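# Load gray blank in vise, tidy parts and blanks

## Task

Put a single plain gray aluminum blank onto the two loose low bars inside the open vise, with both bars left standing upright. Its long edge must be pressed against the fixed jaw (the end block without hoses), and its short end must touch the work stop (the short rod between the jaws). Every finished part has to lie flat in the black outfeed tray with its pocket facing upward. Every remaining blank, whether aluminum or brass, must sit fully on the infeed plate (the plate with short pins), not stacked on another blank and not propped on a pin. Each blank must end either in the orientation the blanks had on the plate at the start or flipped upside down.

## Robot and tools

Robot: two 7-joint arms, left_arm and right_arm, each carrying a 2-finger gripper (140 mm stroke) and a wrist camera. The left gripper's fingers can fold. A grip in the outer quarter of its pads, near the fingertips, holds normally. A grip closer to the palm may be loose, may squeeze too hard, or may hold and then slip, and a fingertip pushed into a surface folds quietly while the gripper is not fully shut. The right gripper's fingers are rigid.

Frames: the scene frame has its origin at table height, midway between the nominal bases, with +z up and +x pointing out over the table; left_arm is on the +y side. Hand positions (metres) and quaternions (wxyz) in results are in each arm's own base frame. Calibrated bases in scene frame: left_arm at (+0.008, +0.343, +0.030), right_arm at (+0.048, -0.439, +0.030), both nearly unrotated. Fixed camera cam_high and the table use the scene frame. end_effector_position is the point between the closed pads; the gripper's +z is along the fingers and y is the closing direction. Fingertips extend about 33 mm past that point for gaps up to 40 mm, only 9 mm when fully open. Printed poses can be off by a few centimetres.

Row layout (used by execute_actions and move): one flat list of 20 numbers, all in [-1, 1]. First 10 belong to left_arm, last 10 to right_arm. Per arm: 7 joint numbers in the order elbow, waist, upper arm roll, shoulder, wrist pitch, forearm roll, wrist roll; then gripper position, force_limit, speed. Joint numbers are scaled offsets (not poses) from the Joint targets printed at the start of the action or move: 1.0 equals 1.427 rad for elbow, waist, upper arm roll and shoulder, 3.044 rad for forearm roll, 2.596 rad for wrist pitch, 3.91 rad for wrist roll. Sending 0 for all joints keeps an arm on its targets. Joint ranges (rad): waist -2.901..2.901, shoulder -1.836..1.836, upper arm roll -2.901..2.901, elbow -3.077..-0.117, forearm roll -2.876..2.876, wrist pitch 0.440..4.622, wrist roll -3.051..3.051. Asking for more than 0.018 rad beyond an end gets the action refused; getting within 0.05 rad of an end risks a torque fault.

Gripper numbers are absolute commands, not offsets: position +1 = fully open (140 mm), about -0.8 = pads touching, -1 = close until blocked. force_limit sets squeeze (roughly 14 N at -1, 40 N at 0, 58 N at +1 with slow closing); speed sets finger speed (about 30 mm/s at -1, 140 at 0, 250 at +1), and fast closes grip much harder. To leave a gripper alone, resend its last three numbers; 0 is itself a command.

execute_actions(actions, cameras): actions is a list of actions; each action is a table of up to 15 rows, one row per 1/30 s step, and the last row is held for the remaining steps of its 15. cameras picks images: cam_high, cam_left_wrist, cam_right_wrist, [] for none, omitted for all. An empty actions list just reports the state.

move(target, speed, blend, blocking, cameras): target is one row or a list of up to 15 rows, all offsets from the same starting Joint targets. Joints interpolate together; speed is the top joint speed in rad/s (0.01 to 2, default 0.5), per target if a list; blend in rad rounds intermediate corners. No collision avoidance. The result adds a move: line (done, off_target, moving, held, fault) plus the furthest-off joint per arm.

wait(seconds 0 to 10), stop() to brake a running move, zoom_image(camera, region [x0, y0, x1, y1] in pixels, at most 504x504) for a closer look at the latest image, clear_fault(arm) after a reported torque or force fault, read_manual(section) for licences only, finished_scene(scene 1 or 2) to end the scene permanently.

Results: Joint positions, velocities, targets, torques and external torques list joints in the row order above. object_status: 0 moving, 1 blocked while opening, 2 blocked while closing (a grip), 3 reached the command or pads met. position_measured is in counts: 3 fully open, 75 about 100 mm, 139 about 60 mm, 200 about 20 mm, 230 closed. Flange force is the gripper's push on its surroundings in gripper axes, including held weight. Lines such as joint sent to its limit, joint command not followed, MOTOR HOT and fault lines warn of problems. To grip harder while status is 2, raise force_limit and nudge position (-1 to -0.98).

Avoid: any contact force of 40 N on an arm or contact torque at the joint limits (35, 35, 32, 30, 12, 12, 12 N m) stops that arm until clear_fault. Never let the arms collide, never drop or release moving parts, never knock the vise bars over or push anything off the table, and avoid fast swings, hard presses or strong grips on parts still resting on something. Holding loads or stretched poses heats motors. Disturbances may briefly tug held parts.

Each tool is called after ">>>" in YAML: its name, and indented under it one key for each argument.

## Session

I'll start by looking at the current state of the scene.

>>> execute_actions:
  actions: []

Scene clock: 0.00 s.
left_arm: end_effector_position=(+0.1773, -0.2225, +0.2984) position_measured=3 object_status=3 end_effector_quat_wxyz=(-0.304, -0.357, +0.865, -0.182) | right_arm: end_effector_position=(+0.4602, +0.5841, +0.3235) position_measured=3 object_status=3 end_effector_quat_wxyz=(-0.361, +0.915, -0.176, -0.039)
Joint names: [elbow, waist, upper arm roll, shoulder, wrist pitch, forearm roll, wrist roll]
Joint positions: left_arm=[-2.711 -0.571 0.324 -0.837 1.675 -0.458 0.514] | right_arm=[-1.901 0.775 0.008 0.132 2.481 0.795 -0.941]
Joint velocities: within noise
Joint torques (N m): no reading
External joint torques (N m): no reading
Flange force (N): no reading
Joint targets: left_arm=[-2.711 -0.571 0.324 -0.837 1.675 -0.458 0.514] | right_arm=[-1.901 0.775 0.008 0.132 2.481 0.795 -0.941]
Tool commands: left_gripper/position=+1.0 left_gripper/force_limit=+1.0 left_gripper/speed=+1.0 right_gripper/position=+1.0 right_gripper/force_limit=+1.0 right_gripper/speed=+1.0

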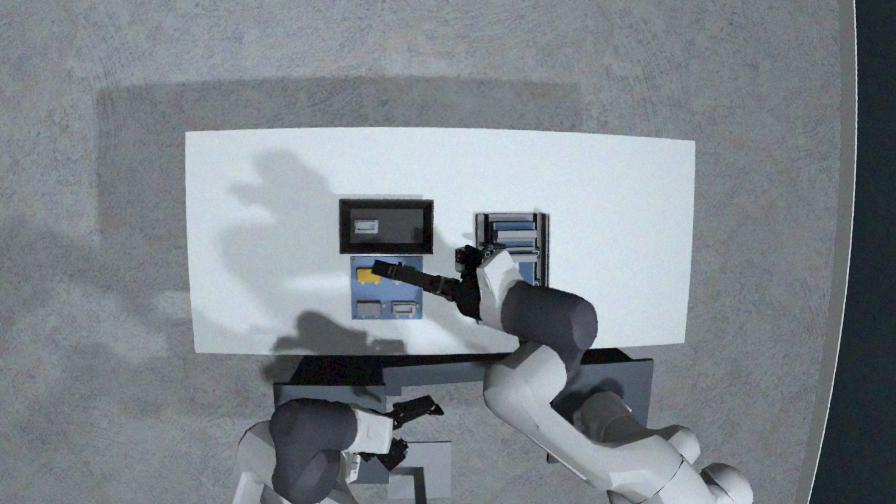

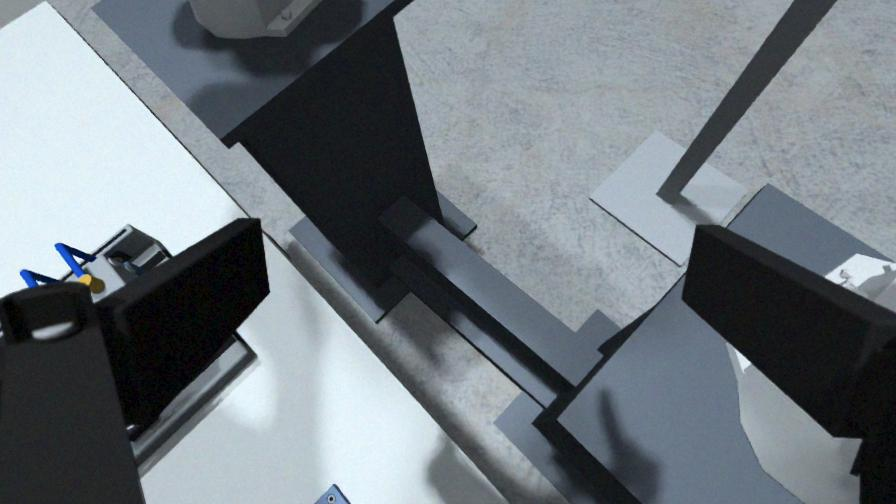

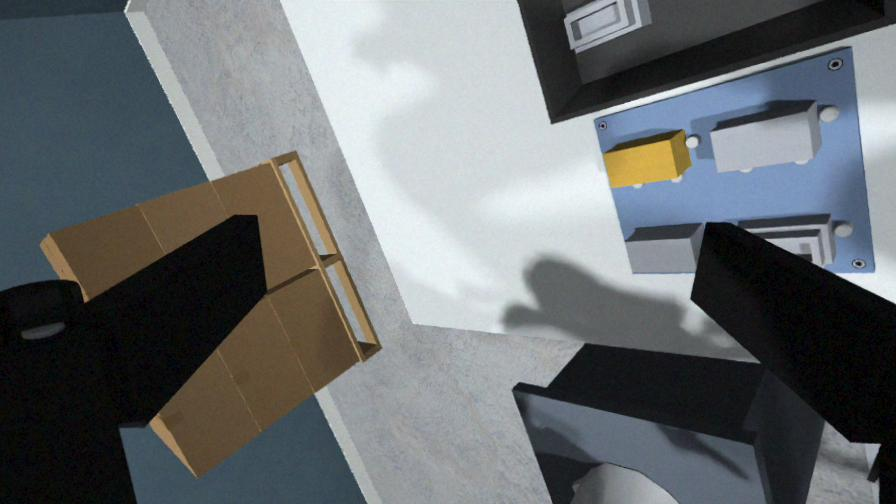

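>>> zoom_image:
  camera: "cam_high"
  region: [320, 180, 580, 340]

>>> zoom_image:
  camera: "cam_right_wrist"
  region: [500, 0, 896, 300]

>>> zoom_image:
  camera: "cam_left_wrist"
  region: [0, 200, 400, 504]

Scaled by 1.938 from the camera's 896x504 image, which has a finer 1280x720 frame.

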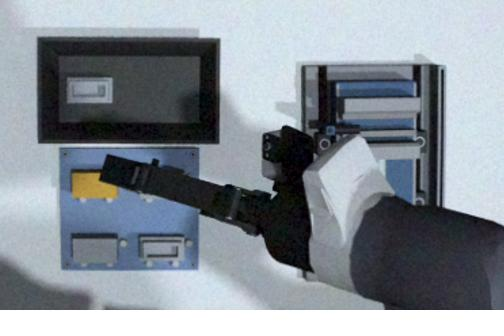

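Scaled by 1.273 from the camera's 896x504 image, which has a finer 1280x720 frame.

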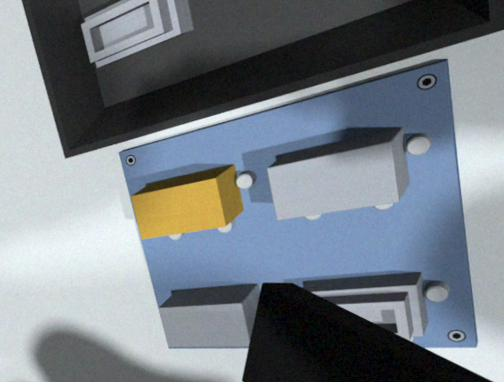

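Scaled by 1.260 from the camera's 896x504 image, which has a finer 1280x720 frame.

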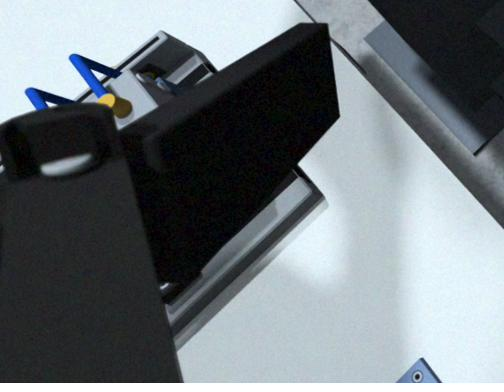

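>>> move:
  target: [0.218, 0.7505, -0.2271, 0.1661, 0.0482, 0.1505, -0.0036, 1, -1, -1, -0.2095, -0.8935, -0.0056, -0.4429, -0.3008, -0.2612, 0.1128, 1, -1, -1]
  speed: 0.8
  cameras: ["cam_high", "cam_left_wrist", "cam_right_wrist"]

Scene clock: 60.73 s.
left_arm: end_effector_position=(+0.3247, +0.1758, +0.3150) position_measured=3 object_status=3 end_effector_quat_wxyz=(+0.001, +0.706, -0.708, +0.002) | right_arm: end_effector_position=(+0.3535, -0.1922, +0.3647) position_measured=3 object_status=3 end_effector_quat_wxyz=(-0.003, +0.708, -0.706, +0.002)
Joint names: [elbow, waist, upper arm roll, shoulder, wrist pitch, forearm roll, wrist roll]
Joint positions: left_arm=[-2.401 0.499 0.001 -0.602 1.798 -0.004 0.504] | right_arm=[-2.198 -0.498 -0.002 -0.499 1.705 0.003 -0.505]
Joint velocities: left_arm=[within noise] | right_arm=[0 0 0.001 0 0 0 0.006]
Joint torques (N m): left_arm=[25.1 1.01 0.08 -11.18 2.82 1.15 -0.16] | right_arm=[25.86 -0.82 0.6 -14.96 2.35 0.41 0.09]
External joint torques (N m): left_arm=[0.53 0.98 0.54 0.27 0.33 0.44 -0.16] | right_arm=[1.26 -0.83 0.98 -0.13 -0.27 -0.37 0.1]
Flange force (N): left_arm=[-2.6 -1.3 -0.5] | right_arm=[0.6 -2.6 -4.1]
Joint targets: left_arm=[-2.400 0.500 0.000 -0.600 1.800 0.000 0.500] | right_arm=[-2.200 -0.500 0.000 -0.500 1.700 0.000 -0.500]
move: done
camera_calibration:
cam_left_wrist: T_world_to_cam=[[-0.999991, 0.00419869, 0.00011435, 0.330909], [0.00399538, 0.942465, 0.334282, -0.264215], [0.00129577, 0.334279, -0.942473, 0.380547], [0, 0, 0, 1]] pos_world=[0.331469, 0.120415, 0.446939]
cam_right_wrist: T_world_to_cam=[[-0.999672, -0.0212141, -0.0143712, 0.363968], [-0.0248842, 0.93752, 0.34704, 0.0665213], [0.00611111, 0.347284, -0.93774, 0.542119], [0, 0, 0, 1]] pos_world=[0.362191, -0.242913, 0.490512]

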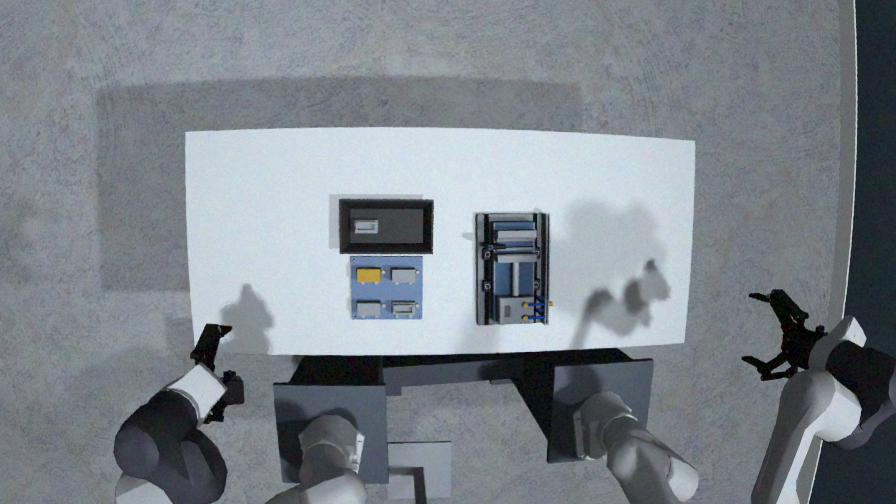

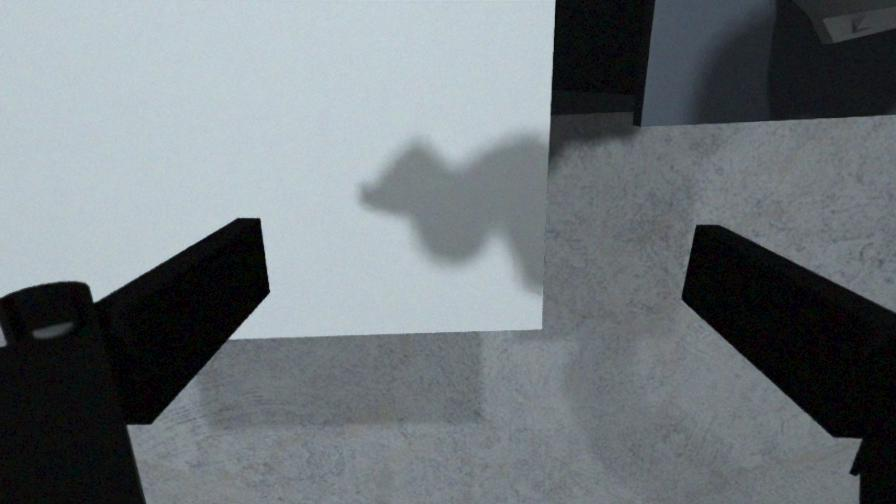

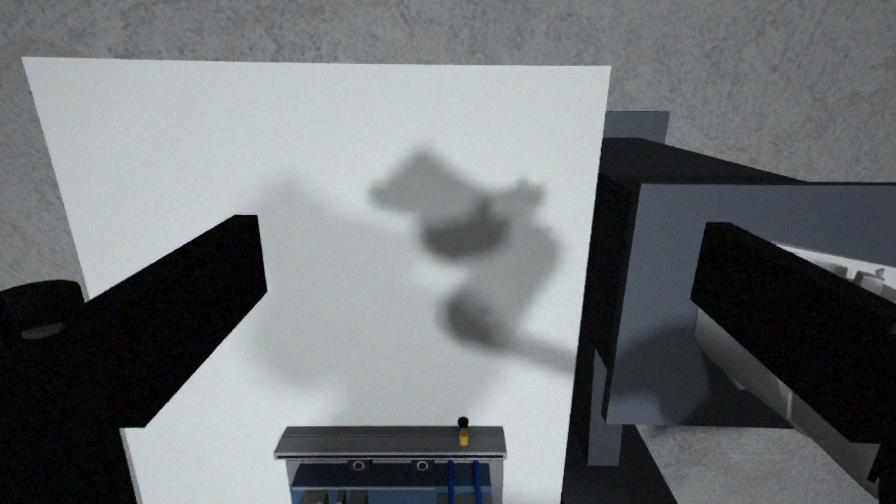

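>>> zoom_image:
  camera: "cam_high"
  region: [460, 200, 580, 335]

>>> zoom_image:
  camera: "cam_high"
  region: [325, 185, 445, 330]

Scaled by 3.733 from the camera's 896x504 image, which has a finer 1280x720 frame.

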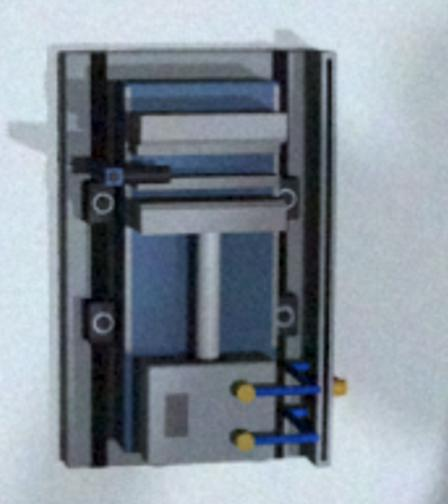

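Scaled by 3.476 from the camera's 896x504 image, which has a finer 1280x720 frame.

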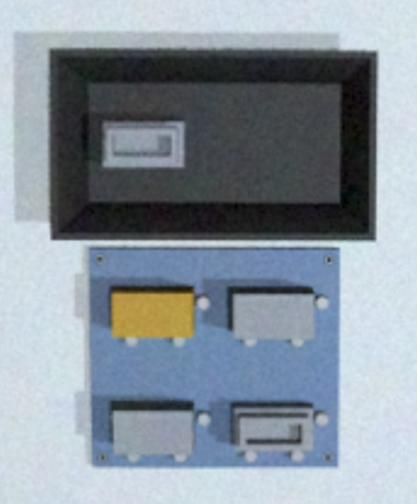

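>>> move:
  target: [0.7036, -0.5376, 0, 0.6004, -0.0567, 0, -0.5979, 1, -1, -1, 0.4960, 0.6826, 0, 0.4816, -0.0079, 0, -0.1526, 1, -1, -1]
  speed: 0.9

Scene clock: 110.17 s.
left_arm: end_effector_position=(+0.6147, -0.1701, +0.3505) position_measured=3 object_status=3 end_effector_quat_wxyz=(+0.002, +1.000, -0.003, +0.001) | right_arm: end_effector_position=(+0.5508, +0.2838, +0.3506) position_measured=3 object_status=3 end_effector_quat_wxyz=(-0.002, +1.000, -0.002, +0.001)
Joint names: [elbow, waist, upper arm roll, shoulder, wrist pitch, forearm roll, wrist roll]
Joint positions: left_arm=[-1.397 -0.267 -0.002 0.255 1.655 -0.003 -1.832] | right_arm=[-1.493 0.473 0.001 0.186 1.684 0.002 -1.093]
Joint velocities: left_arm=[0 0 0.001 -0.001 0.001 0 -0.005] | right_arm=[within noise]
Joint torques (N m): left_arm=[24.87 0.62 1.32 -40.46 2.58 1.21 -0.21] | right_arm=[26.43 -0.29 0.64 -38.07 2.4 0.62 -0.22]
External joint torques (N m): left_arm=[0.39 0.54 1.02 0.36 -0.06 0.31 -0.21] | right_arm=[1.77 -0.21 0.52 0.69 -0.27 -0.21 -0.22]
Flange force (N): left_arm=[3.6 0.1 -1.6] | right_arm=[10.2 -5.1 -6.3]
Joint targets: left_arm=[-1.396 -0.267 0.000 0.256 1.653 0.000 -1.838] | right_arm=[-1.492 0.474 0.000 0.187 1.680 0.000 -1.096]
move: done
camera_calibration:
cam_left_wrist: T_world_to_cam=[[-0.00718509, -0.99996, 0.00537464, -0.160566], [-0.941319, 0.00857727, 0.33741, 0.469912], [-0.337442, -0.00263493, -0.941343, 0.679797], [0, 0, 0, 1]] pos_world=[0.670576, -0.162799, 0.482232]
cam_right_wrist: T_world_to_cam=[[0.0136059, -0.999838, -0.0118091, 0.289906], [-0.938867, -0.0168376, 0.343867, 0.405406], [-0.34401, 0.00640854, -0.938944, 0.652365], [0, 0, 0, 1]] pos_world=[0.601098, 0.292505, 0.476552]

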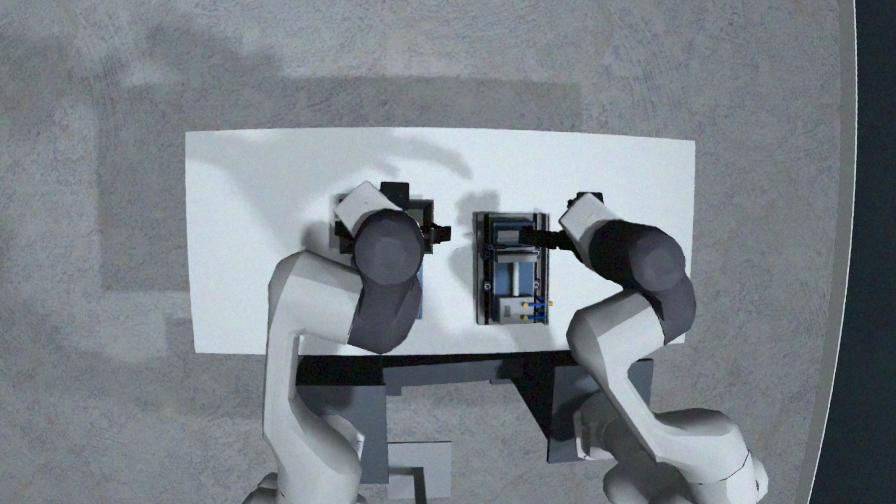

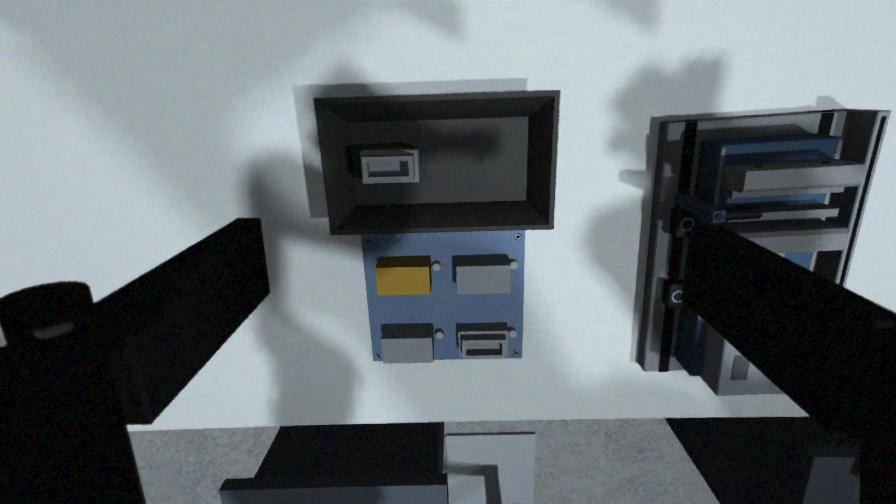

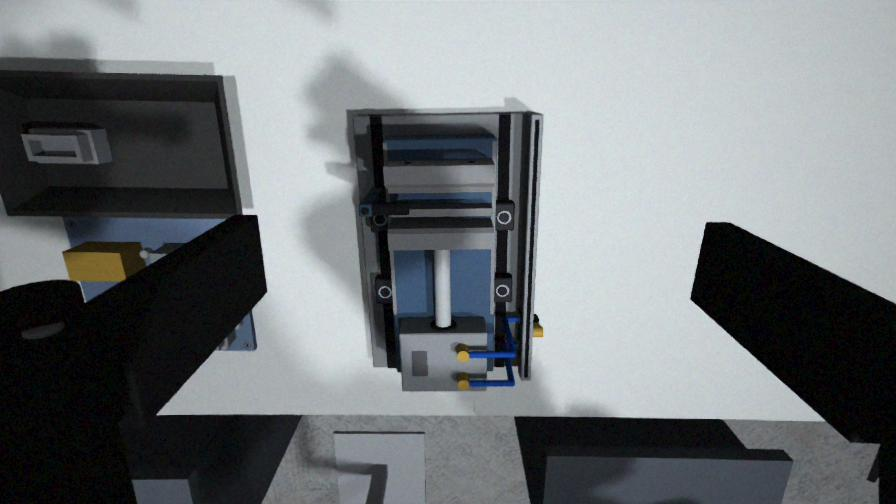

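>>> zoom_image:
  camera: "cam_right_wrist"
  region: [330, 100, 560, 260]

>>> zoom_image:
  camera: "cam_left_wrist"
  region: [300, 80, 570, 370]

>>> zoom_image:
  camera: "cam_left_wrist"
  region: [640, 100, 896, 260]

Scaled by 2.191 from the camera's 896x504 image, which has a finer 1280x720 frame.

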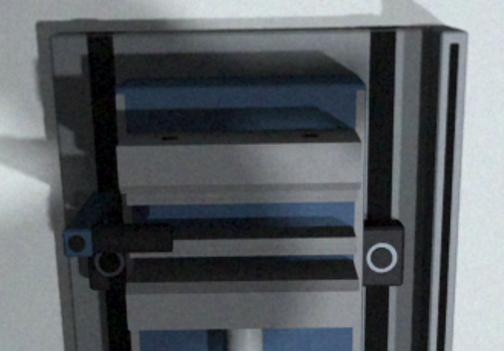

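Scaled by 1.738 from the camera's 896x504 image, which has a finer 1280x720 frame.

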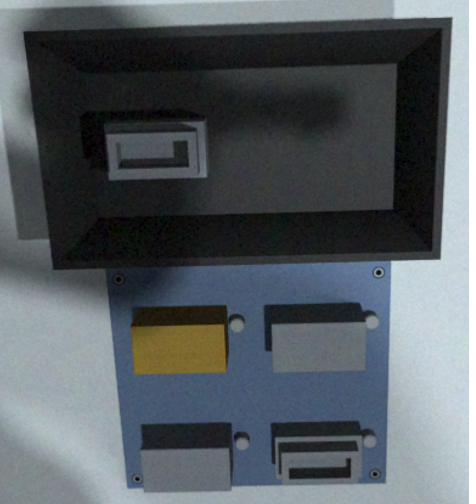

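Scaled by 1.969 from the camera's 896x504 image, which has a finer 1280x720 frame.

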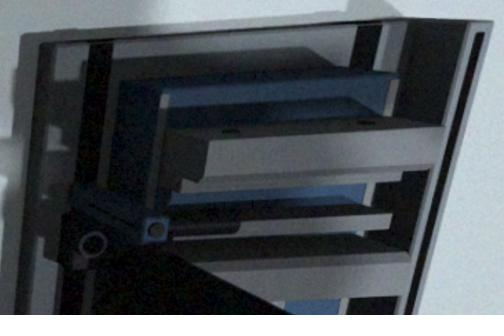

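>>> move:
  target: [-0.7036, 0.3974, 0, -0.6004, 0.0567, 0, 0.5979, 1, -1, -1, -0.1574, -0.1671, 0, -0.1217, 0.0196, 0, -0.0610, 1, -1, -1]
  speed: 0.9
  cameras: ["cam_high", "cam_right_wrist"]

>>> zoom_image:
  camera: "cam_right_wrist"
  region: [170, 80, 430, 280]

Scene clock: 190.70 s.
left_arm: end_effector_position=(+0.3540, +0.1077, +0.3148) position_measured=3 object_status=3 end_effector_quat_wxyz=(-0.002, -0.634, +0.773, -0.001) | right_arm: end_effector_position=(+0.5503, +0.1339, +0.3497) position_measured=3 object_status=3 end_effector_quat_wxyz=(-0.001, +1.000, -0.001, -0.002)
Joint names: [elbow, waist, upper arm roll, shoulder, wrist pitch, forearm roll, wrist roll]
Joint positions: left_arm=[-2.399 0.299 -0.001 -0.599 1.798 -0.003 0.495] | right_arm=[-1.715 0.237 0 0.015 1.727 0.002 -1.331]
Joint velocities: left_arm=[-0.001 0 -0.001 -0.001 0 0.001 0.007] | right_arm=[within noise]
Joint torques (N m): left_arm=[24.53 0.92 0.41 -12.24 2.83 1.04 0.11] | right_arm=[25.97 -0.76 0.78 -33.2 2.82 0.62 -0.22]
External joint torques (N m): left_arm=[-0.08 0.95 0.92 -0.61 0.33 0.32 0.11] | right_arm=[1.18 -0.72 0.81 -0.08 0.18 -0.22 -0.22]
Flange force (N): left_arm=[-1.4 2.9 1.0] | right_arm=[4.2 -0.7 -2.8]
Joint targets: left_arm=[-2.400 0.300 0.000 -0.600 1.800 0.000 0.500] | right_arm=[-1.717 0.235 0.000 0.013 1.731 0.000 -1.335]
move: done
camera_calibration:
cam_right_wrist: T_world_to_cam=[[0.0149636, -0.999847, -0.00907543, 0.138265], [-0.936655, -0.0171933, 0.349831, 0.399465], [-0.349934, 0.00326579, -0.936769, 0.655263], [0, 0, 0, 1]] pos_world=[0.60139, 0.142972, 0.475339]
Images, in order (width x height): cam_high 896x504, cam_right_wrist 896x504.

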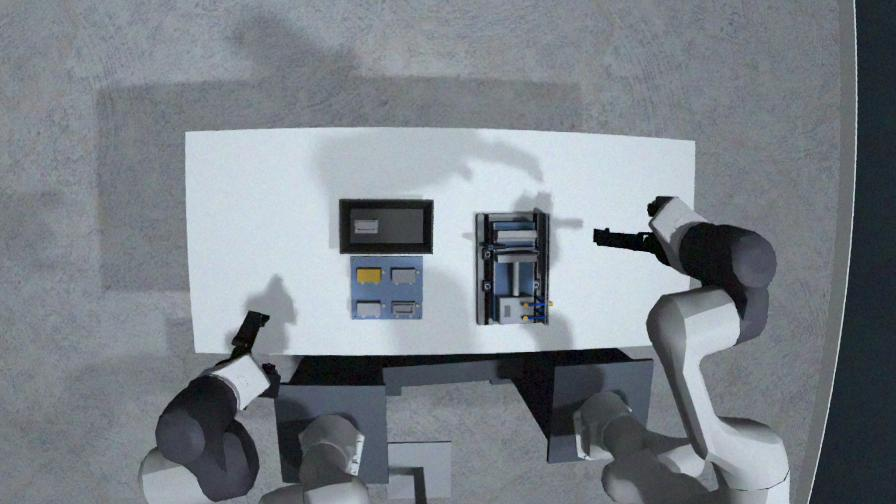

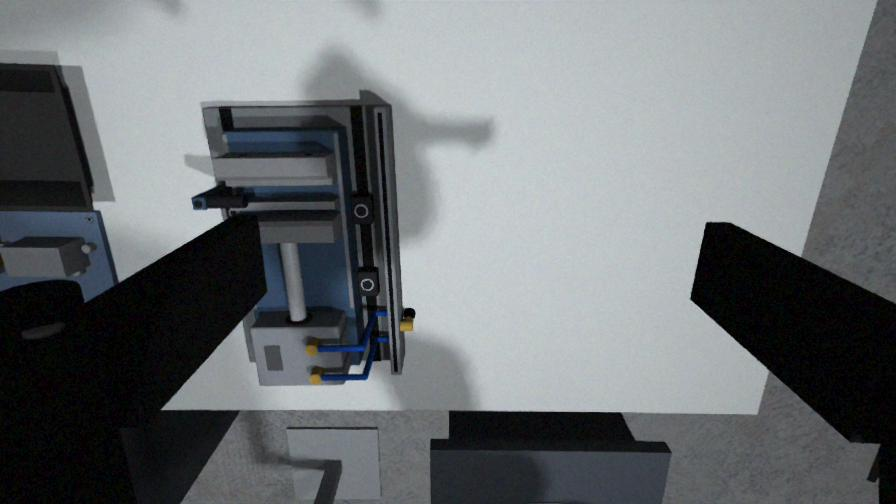

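Scaled by 1.938 from the camera's 896x504 image, which has a finer 1280x720 frame.

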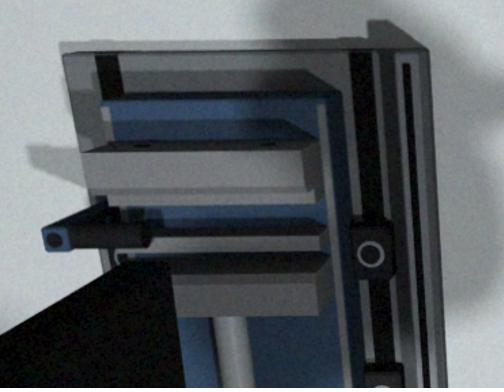

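>>> move:
  target: [0, 0, 0, 0, 0, 0, 0, 1, -1, -1, -0.3896, 0.1617, 0, -0.0168, 0.2049, 0, 0.0590, 1, -1, -1]
  speed: 0.6
  cameras: ["cam_right_wrist"]

>>> zoom_image:
  camera: "cam_right_wrist"
  region: [200, 0, 560, 220]

Scene clock: 222.10 s.
left_arm: end_effector_position=(+0.3540, +0.1077, +0.3148) position_measured=3 object_status=3 end_effector_quat_wxyz=(-0.002, -0.634, +0.774, -0.001) | right_arm: end_effector_position=(+0.4601, +0.2315, +0.1500) position_measured=3 object_status=3 end_effector_quat_wxyz=(+0.000, +1.000, +0.001, -0.002)
Joint names: [elbow, waist, upper arm roll, shoulder, wrist pitch, forearm roll, wrist roll]
Joint positions: left_arm=[-2.399 0.299 -0.001 -0.599 1.798 -0.003 0.497] | right_arm=[-2.271 0.465 0.001 -0.01 2.258 0.002 -1.109]
Joint velocities: left_arm=[within noise] | right_arm=[0.001 0.002 0.001 0.001 0.001 0 0.006]
Joint torques (N m): left_arm=[24.69 0.9 0.46 -12.18 2.78 1.03 0.09] | right_arm=[24.07 0.12 0.67 -30.55 2.84 0.45 0.11]
External joint torques (N m): left_arm=[0.13 0.94 0.97 -0.65 0.28 0.32 0.09] | right_arm=[1.01 0.23 0.78 0.06 0.18 -0.19 0.11]
Flange force (N): left_arm=[-1.6 2.6 0.4] | right_arm=[2.6 -2.6 -0.5]
Joint targets: left_arm=[-2.400 0.300 0.000 -0.600 1.800 0.000 0.500] | right_arm=[-2.272 0.466 0.000 -0.011 2.262 0.000 -1.104]
move: done
camera_calibration:
cam_right_wrist: T_world_to_cam=[[0.0193765, -0.999782, -0.00775149, 0.233196], [-0.936553, -0.020864, 0.349904, 0.387361], [-0.34999, 0.000479749, -0.936753, 0.437003], [0, 0, 0, 1]] pos_world=[0.511212, 0.241018, 0.275632]
Images, in order (width x height): cam_right_wrist 896x504.

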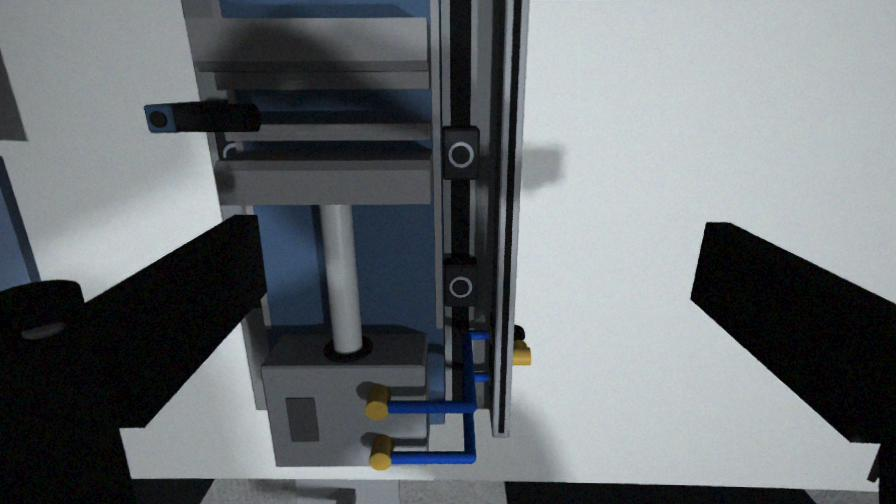

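Scaled by 1.400 from the camera's 896x504 image, which has a finer 1280x720 frame.

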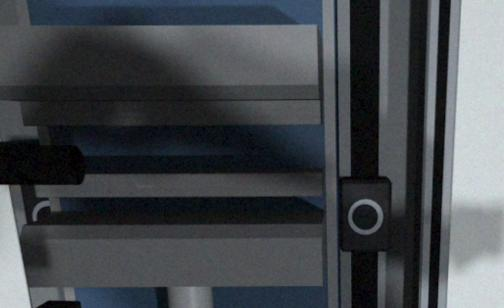

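>>> zoom_image:
  camera: "cam_right_wrist"
  region: [380, 0, 500, 220]

>>> zoom_image:
  camera: "cam_right_wrist"
  region: [130, 0, 290, 220]

>>> move:
  target: [0, 0, 0, 0, 0, 0, 0, 1, -1, -1, 0.1293, 0.1112, 0, 0.1003, -0.0159, 0, 0.0406, 1, -1, -1]
  speed: 0.6
  cameras: ["cam_right_wrist"]

>>> zoom_image:
  camera: "cam_right_wrist"
  region: [500, 0, 640, 220]

>>> zoom_image:
  camera: "cam_right_wrist"
  region: [280, 0, 440, 220]

Scaled by 2.291 from the camera's 896x504 image, which has a finer 1280x720 frame.

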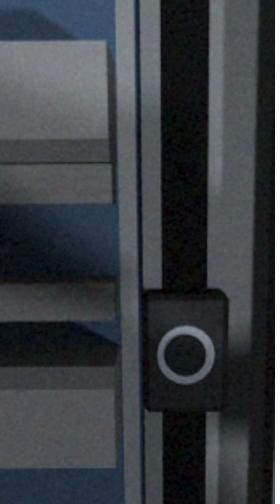

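Scaled by 2.291 from the camera's 896x504 image, which has a finer 1280x720 frame.

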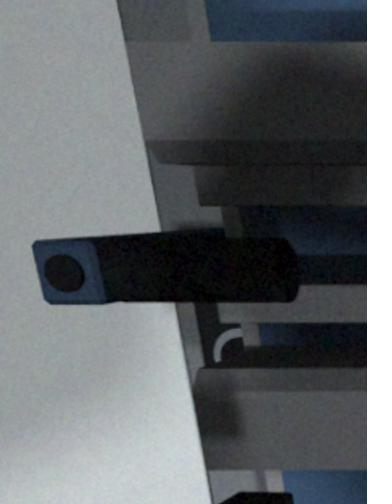

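Scene clock: 232.00 s.
left_arm: end_effector_position=(+0.3540, +0.1077, +0.3148) position_measured=3 object_status=3 end_effector_quat_wxyz=(-0.002, -0.634, +0.774, -0.001) | right_arm: end_effector_position=(+0.4605, +0.3332, +0.1510) position_measured=3 object_status=3 end_effector_quat_wxyz=(-0.002, +1.000, +0.002, +0.002)
Joint names: [elbow, waist, upper arm roll, shoulder, wrist pitch, forearm roll, wrist roll]
Joint positions: left_arm=[-2.399 0.299 -0.001 -0.599 1.798 -0.003 0.497] | right_arm=[-2.089 0.624 0.001 0.131 2.225 0.002 -0.95]
Joint velocities: left_arm=[within noise] | right_arm=[0.001 0.001 0 -0.001 0 -0.002 0.007]
Joint torques (N m): left_arm=[24.74 0.89 0.46 -12.11 2.76 1.02 0.09] | right_arm=[25.12 -0.33 0.59 -34.65 2.37 0.44 0.1]
External joint torques (N m): left_arm=[0.07 0.94 1 -0.43 0.25 0.31 0.09] | right_arm=[1.81 -0.36 0.44 0.98 -0.28 -0.21 0.1]
Flange force (N): left_arm=[-1.9 2.2 0.4] | right_arm=[7.8 -5.8 -1.3]
Joint targets: left_arm=[-2.400 0.300 0.000 -0.600 1.800 0.000 0.500] | right_arm=[-2.088 0.625 0.000 0.132 2.221 0.000 -0.945]
move: done
camera_calibration:
cam_right_wrist: T_world_to_cam=[[0.0208343, -0.999709, -0.0121798, 0.334776], [-0.938852, -0.023751, 0.343502, 0.392519], [-0.343691, 0.00427839, -0.939073, 0.434222], [0, 0, 0, 1]] pos_world=[0.51078, 0.342144, 0.277013]
Images, in order (width x height): cam_right_wrist 896x504.

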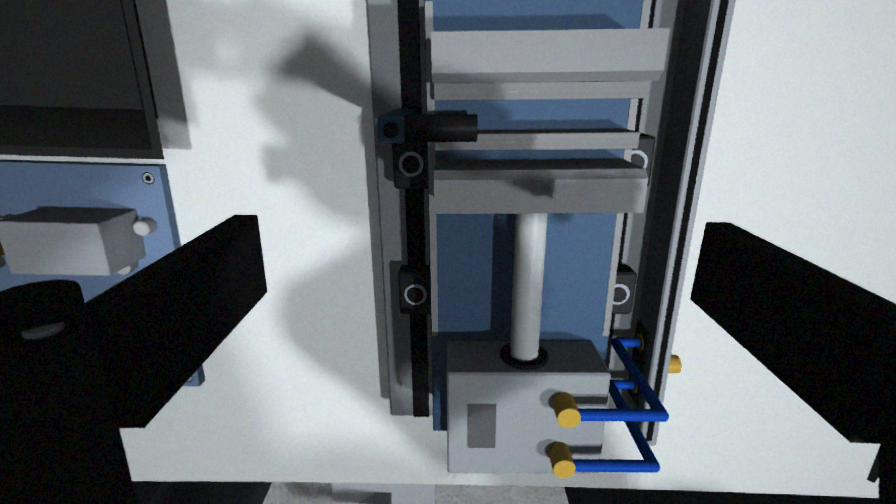

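Scaled by 2.291 from the camera's 896x504 image, which has a finer 1280x720 frame.

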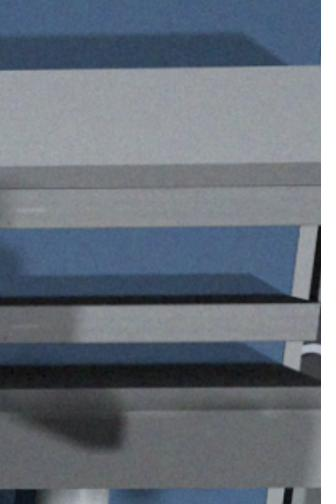

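Scaled by 2.291 from the camera's 896x504 image, which has a finer 1280x720 frame.

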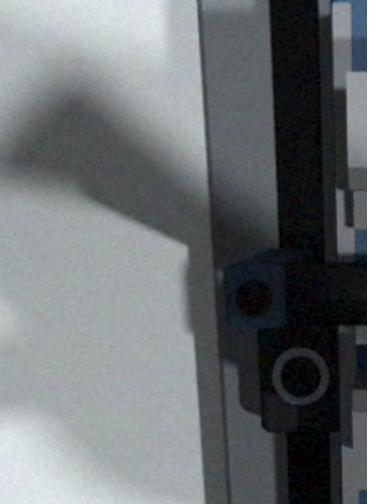

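>>> zoom_image:
  camera: "cam_right_wrist"
  region: [590, 0, 710, 220]

>>> zoom_image:
  camera: "cam_right_wrist"
  region: [370, 20, 530, 220]

Scaled by 2.291 from the camera's 896x504 image, which has a finer 1280x720 frame.

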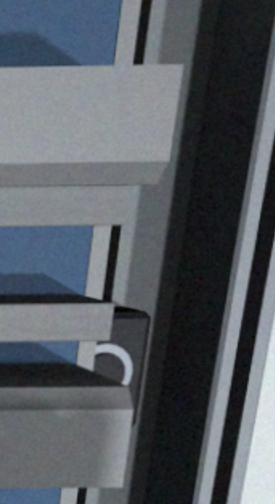

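Scaled by 2.520 from the camera's 896x504 image, which has a finer 1280x720 frame.

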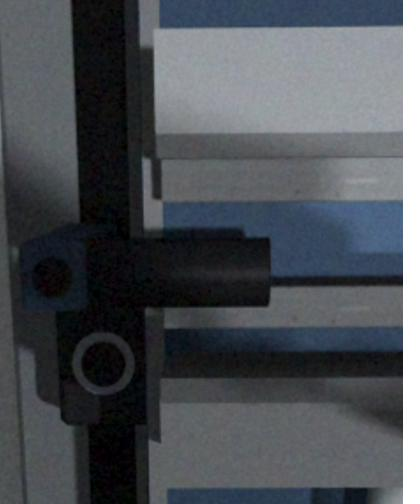

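>>> move:
  target: [0, 0, 0, 0, 0, 0, 0, 1, -1, -1, 0.2335, 0.2001, 0, 0.2249, -0.0047, 0, 0.0730, 1, -1, -1]
  speed: 0.6
  cameras: ["cam_high", "cam_right_wrist"]

>>> zoom_image:
  camera: "cam_right_wrist"
  region: [250, 0, 650, 240]

Scene clock: 309.93 s.
left_arm: end_effector_position=(+0.3540, +0.1077, +0.3148) position_measured=3 object_status=3 end_effector_quat_wxyz=(-0.002, -0.634, +0.774, -0.001) | right_arm: end_effector_position=(+0.4028, +0.5219, +0.1004) position_measured=3 object_status=3 end_effector_quat_wxyz=(-0.002, +1.000, +0.003, +0.000)
Joint names: [elbow, waist, upper arm roll, shoulder, wrist pitch, forearm roll, wrist roll]
Joint positions: left_arm=[-2.399 0.299 -0.001 -0.599 1.798 -0.003 0.497] | right_arm=[-1.756 0.911 0.001 0.453 2.213 0.002 -0.665]
Joint velocities: left_arm=[within noise] | right_arm=[0.001 0 0.001 0 0 -0.001 0.006]
Joint torques (N m): left_arm=[24.8 0.88 0.42 -12.09 2.76 1.02 0.08] | right_arm=[25.18 -0.55 0.95 -45.1 2.36 0.44 0.01]
External joint torques (N m): left_arm=[0.16 0.84 0.85 -0.42 0.25 0.29 0.08] | right_arm=[1.6 -0.52 0.57 0.85 -0.3 -0.19 0.01]
Flange force (N): left_arm=[-1.7 1.8 0.2] | right_arm=[6.7 -8.0 -0.6]
Joint targets: left_arm=[-2.400 0.300 0.000 -0.600 1.800 0.000 0.500] | right_arm=[-1.755 0.910 0.000 0.453 2.209 0.000 -0.660]
move: done
camera_calibration:
cam_right_wrist: T_world_to_cam=[[0.0226124, -0.99967, -0.0121767, 0.523333], [-0.937924, -0.0254291, 0.345908, 0.360459], [-0.346103, 0.00359902, -0.93819, 0.367216], [0, 0, 0, 1]] pos_world=[0.453344, 0.531005, 0.226205]
Images, in order (width x height): cam_high 896x504, cam_right_wrist 896x504.

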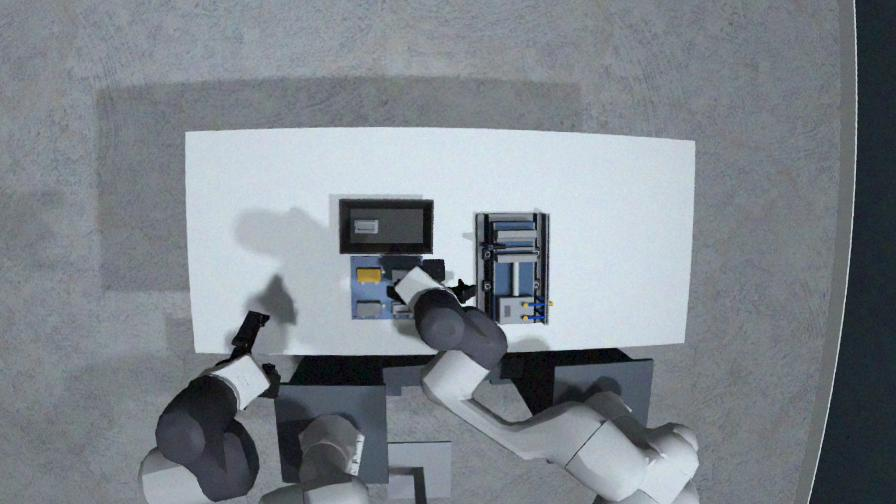

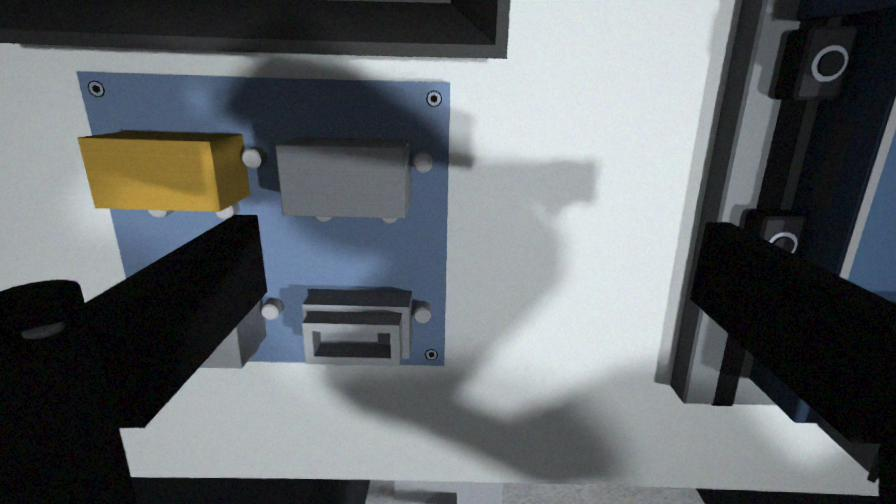

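Scaled by 1.260 from the camera's 896x504 image, which has a finer 1280x720 frame.

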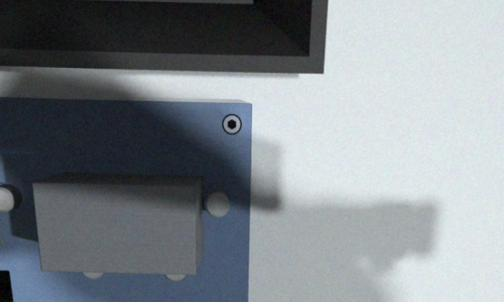

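>>> zoom_image:
  camera: "cam_right_wrist"
  region: [260, 120, 460, 240]

>>> zoom_image:
  camera: "cam_right_wrist"
  region: [260, 270, 460, 390]

Scaled by 2.520 from the camera's 896x504 image, which has a finer 1280x720 frame.

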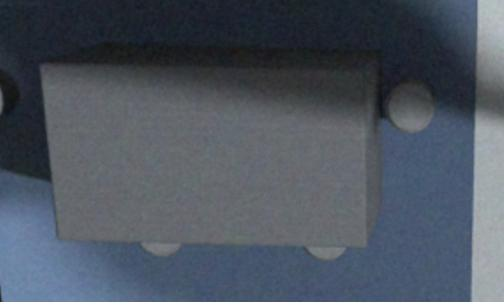

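Scaled by 2.520 from the camera's 896x504 image, which has a finer 1280x720 frame.

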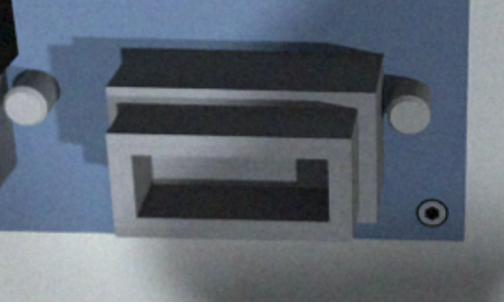

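>>> move:
  target: [0, 0, 0, 0, 0, 0, 0, 1, -1, -1, 0.2393, 0.0476, 0, 0.1456, -0.0515, 0, 0.0174, 1, -1, -1]
  speed: 0.5
  cameras: ["cam_right_wrist"]

>>> zoom_image:
  camera: "cam_right_wrist"
  region: [400, 110, 640, 250]

Scene clock: 326.47 s.
left_arm: end_effector_position=(+0.3540, +0.1077, +0.3147) position_measured=3 object_status=3 end_effector_quat_wxyz=(-0.002, -0.634, +0.774, -0.001) | right_arm: end_effector_position=(+0.4049, +0.6011, +0.1012) position_measured=3 object_status=3 end_effector_quat_wxyz=(-0.003, +1.000, +0.001, +0.001)
Joint names: [elbow, waist, upper arm roll, shoulder, wrist pitch, forearm roll, wrist roll]
Joint positions: left_arm=[-2.399 0.299 -0.001 -0.599 1.798 -0.003 0.497] | right_arm=[-1.415 0.977 0 0.659 2.08 0.002 -0.597]
Joint velocities: left_arm=[within noise] | right_arm=[-0.001 0 -0.001 0.001 -0.002 0 0.006]
Joint torques (N m): left_arm=[24.8 0.87 0.41 -12.09 2.75 1.02 0.09] | right_arm=[26.25 -0.28 1.41 -50.61 2.28 0.49 0.14]
External joint torques (N m): left_arm=[0.26 0.84 0.84 -0.55 0.26 0.3 0.09] | right_arm=[1.95 -0.26 0.88 1.17 -0.35 -0.19 0.14]
Flange force (N): left_arm=[-1.6 2.0 0.0] | right_arm=[9.4 -14.2 -0.9]
Joint targets: left_arm=[-2.400 0.300 0.000 -0.600 1.800 0.000 0.500] | right_arm=[-1.413 0.978 0.000 0.661 2.075 0.000 -0.592]
move: done
camera_calibration:
cam_right_wrist: T_world_to_cam=[[0.0195014, -0.999723, -0.0131776, 0.603788], [-0.93831, -0.0228514, 0.34504, 0.362828], [-0.345245, 0.00563593, -0.938496, 0.366908], [0, 0, 0, 1]] pos_world=[0.455344, 0.609844, 0.227107]
Images, in order (width x height): cam_right_wrist 896x504.

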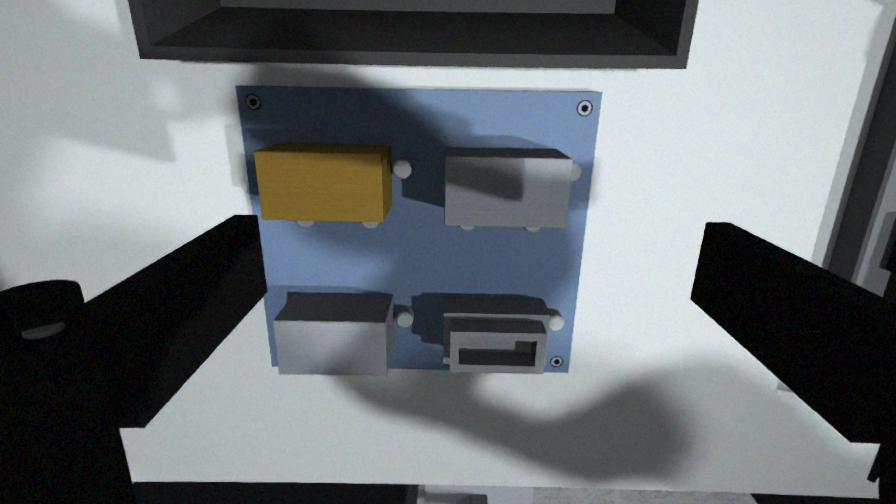

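Scaled by 2.100 from the camera's 896x504 image, which has a finer 1280x720 frame.

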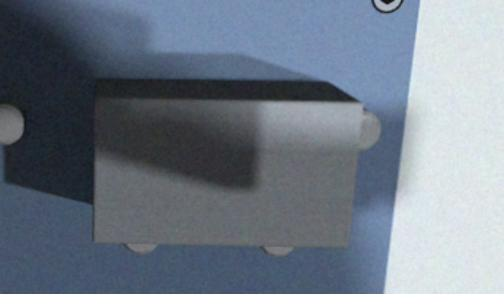

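>>> move:
  target: [0, 0, 0, 0, 0, 0, 0, 1, -1, -1, -0.0604, -0.01086, 0, -0.0136, 0.02573, 0, -0.00524, 0.073, -1, 0]
  speed: 0.4
  cameras: ["cam_high", "cam_right_wrist"]

>>> zoom_image:
  camera: "cam_right_wrist"
  region: [260, 110, 640, 330]

Scene clock: 389.70 s.
left_arm: end_effector_position=(+0.3540, +0.1078, +0.3147) position_measured=3 object_status=3 end_effector_quat_wxyz=(-0.002, -0.634, +0.774, -0.001) | right_arm: end_effector_position=(+0.4047, +0.5836, +0.0801) position_measured=120 object_status=3 end_effector_quat_wxyz=(+0.001, +1.000, +0.000, -0.002)
Joint names: [elbow, waist, upper arm roll, shoulder, wrist pitch, forearm roll, wrist roll]
Joint positions: left_arm=[-2.399 0.299 -0.001 -0.599 1.798 -0.003 0.497] | right_arm=[-1.498 0.964 0 0.643 2.137 0.002 -0.608]
Joint velocities: left_arm=[within noise] | right_arm=[0.002 0 0.001 0.001 0.004 0.001 -0.003]
Joint torques (N m): left_arm=[24.83 0.89 0.5 -12.07 2.76 1.01 0.13] | right_arm=[25.09 -0.55 1.4 -50.88 2.84 0.46 -0.22]
External joint torques (N m): left_arm=[0.2 0.83 0.89 -0.47 0.25 0.29 0.13] | right_arm=[1.03 -0.44 0.94 0.37 0.19 -0.2 -0.22]
Flange force (N): left_arm=[-1.8 1.9 0.1] | right_arm=[4.3 -5.1 0.2]
Joint targets: left_arm=[-2.400 0.300 0.000 -0.600 1.800 0.000 0.500] | right_arm=[-1.500 0.963 0.000 0.641 2.142 0.000 -0.612]
move: done
camera_calibration:
cam_right_wrist: T_world_to_cam=[[0.0169432, -0.999839, -0.00590725, 0.586619], [-0.936644, -0.0179391, 0.349823, 0.36562], [-0.349873, -0.000394138, -0.936797, 0.352355], [0, 0, 0, 1]] pos_world=[0.455796, 0.593222, 0.205648]
Images, in order (width x height): cam_high 896x504, cam_right_wrist 896x504.

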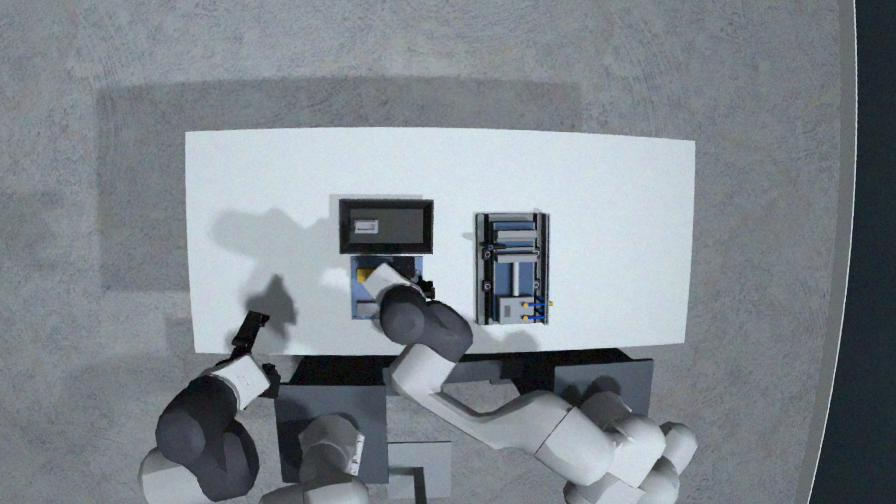

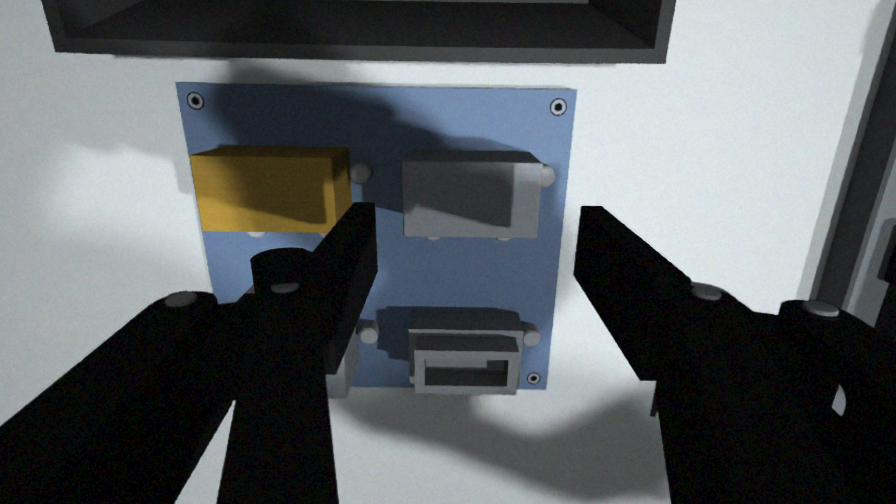

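Scaled by 1.326 from the camera's 896x504 image, which has a finer 1280x720 frame.

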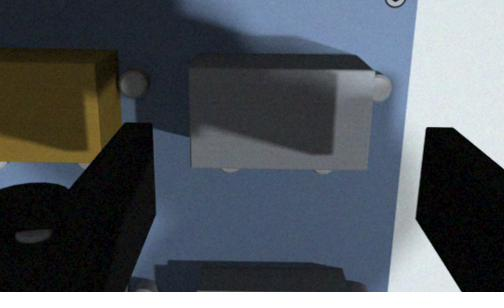

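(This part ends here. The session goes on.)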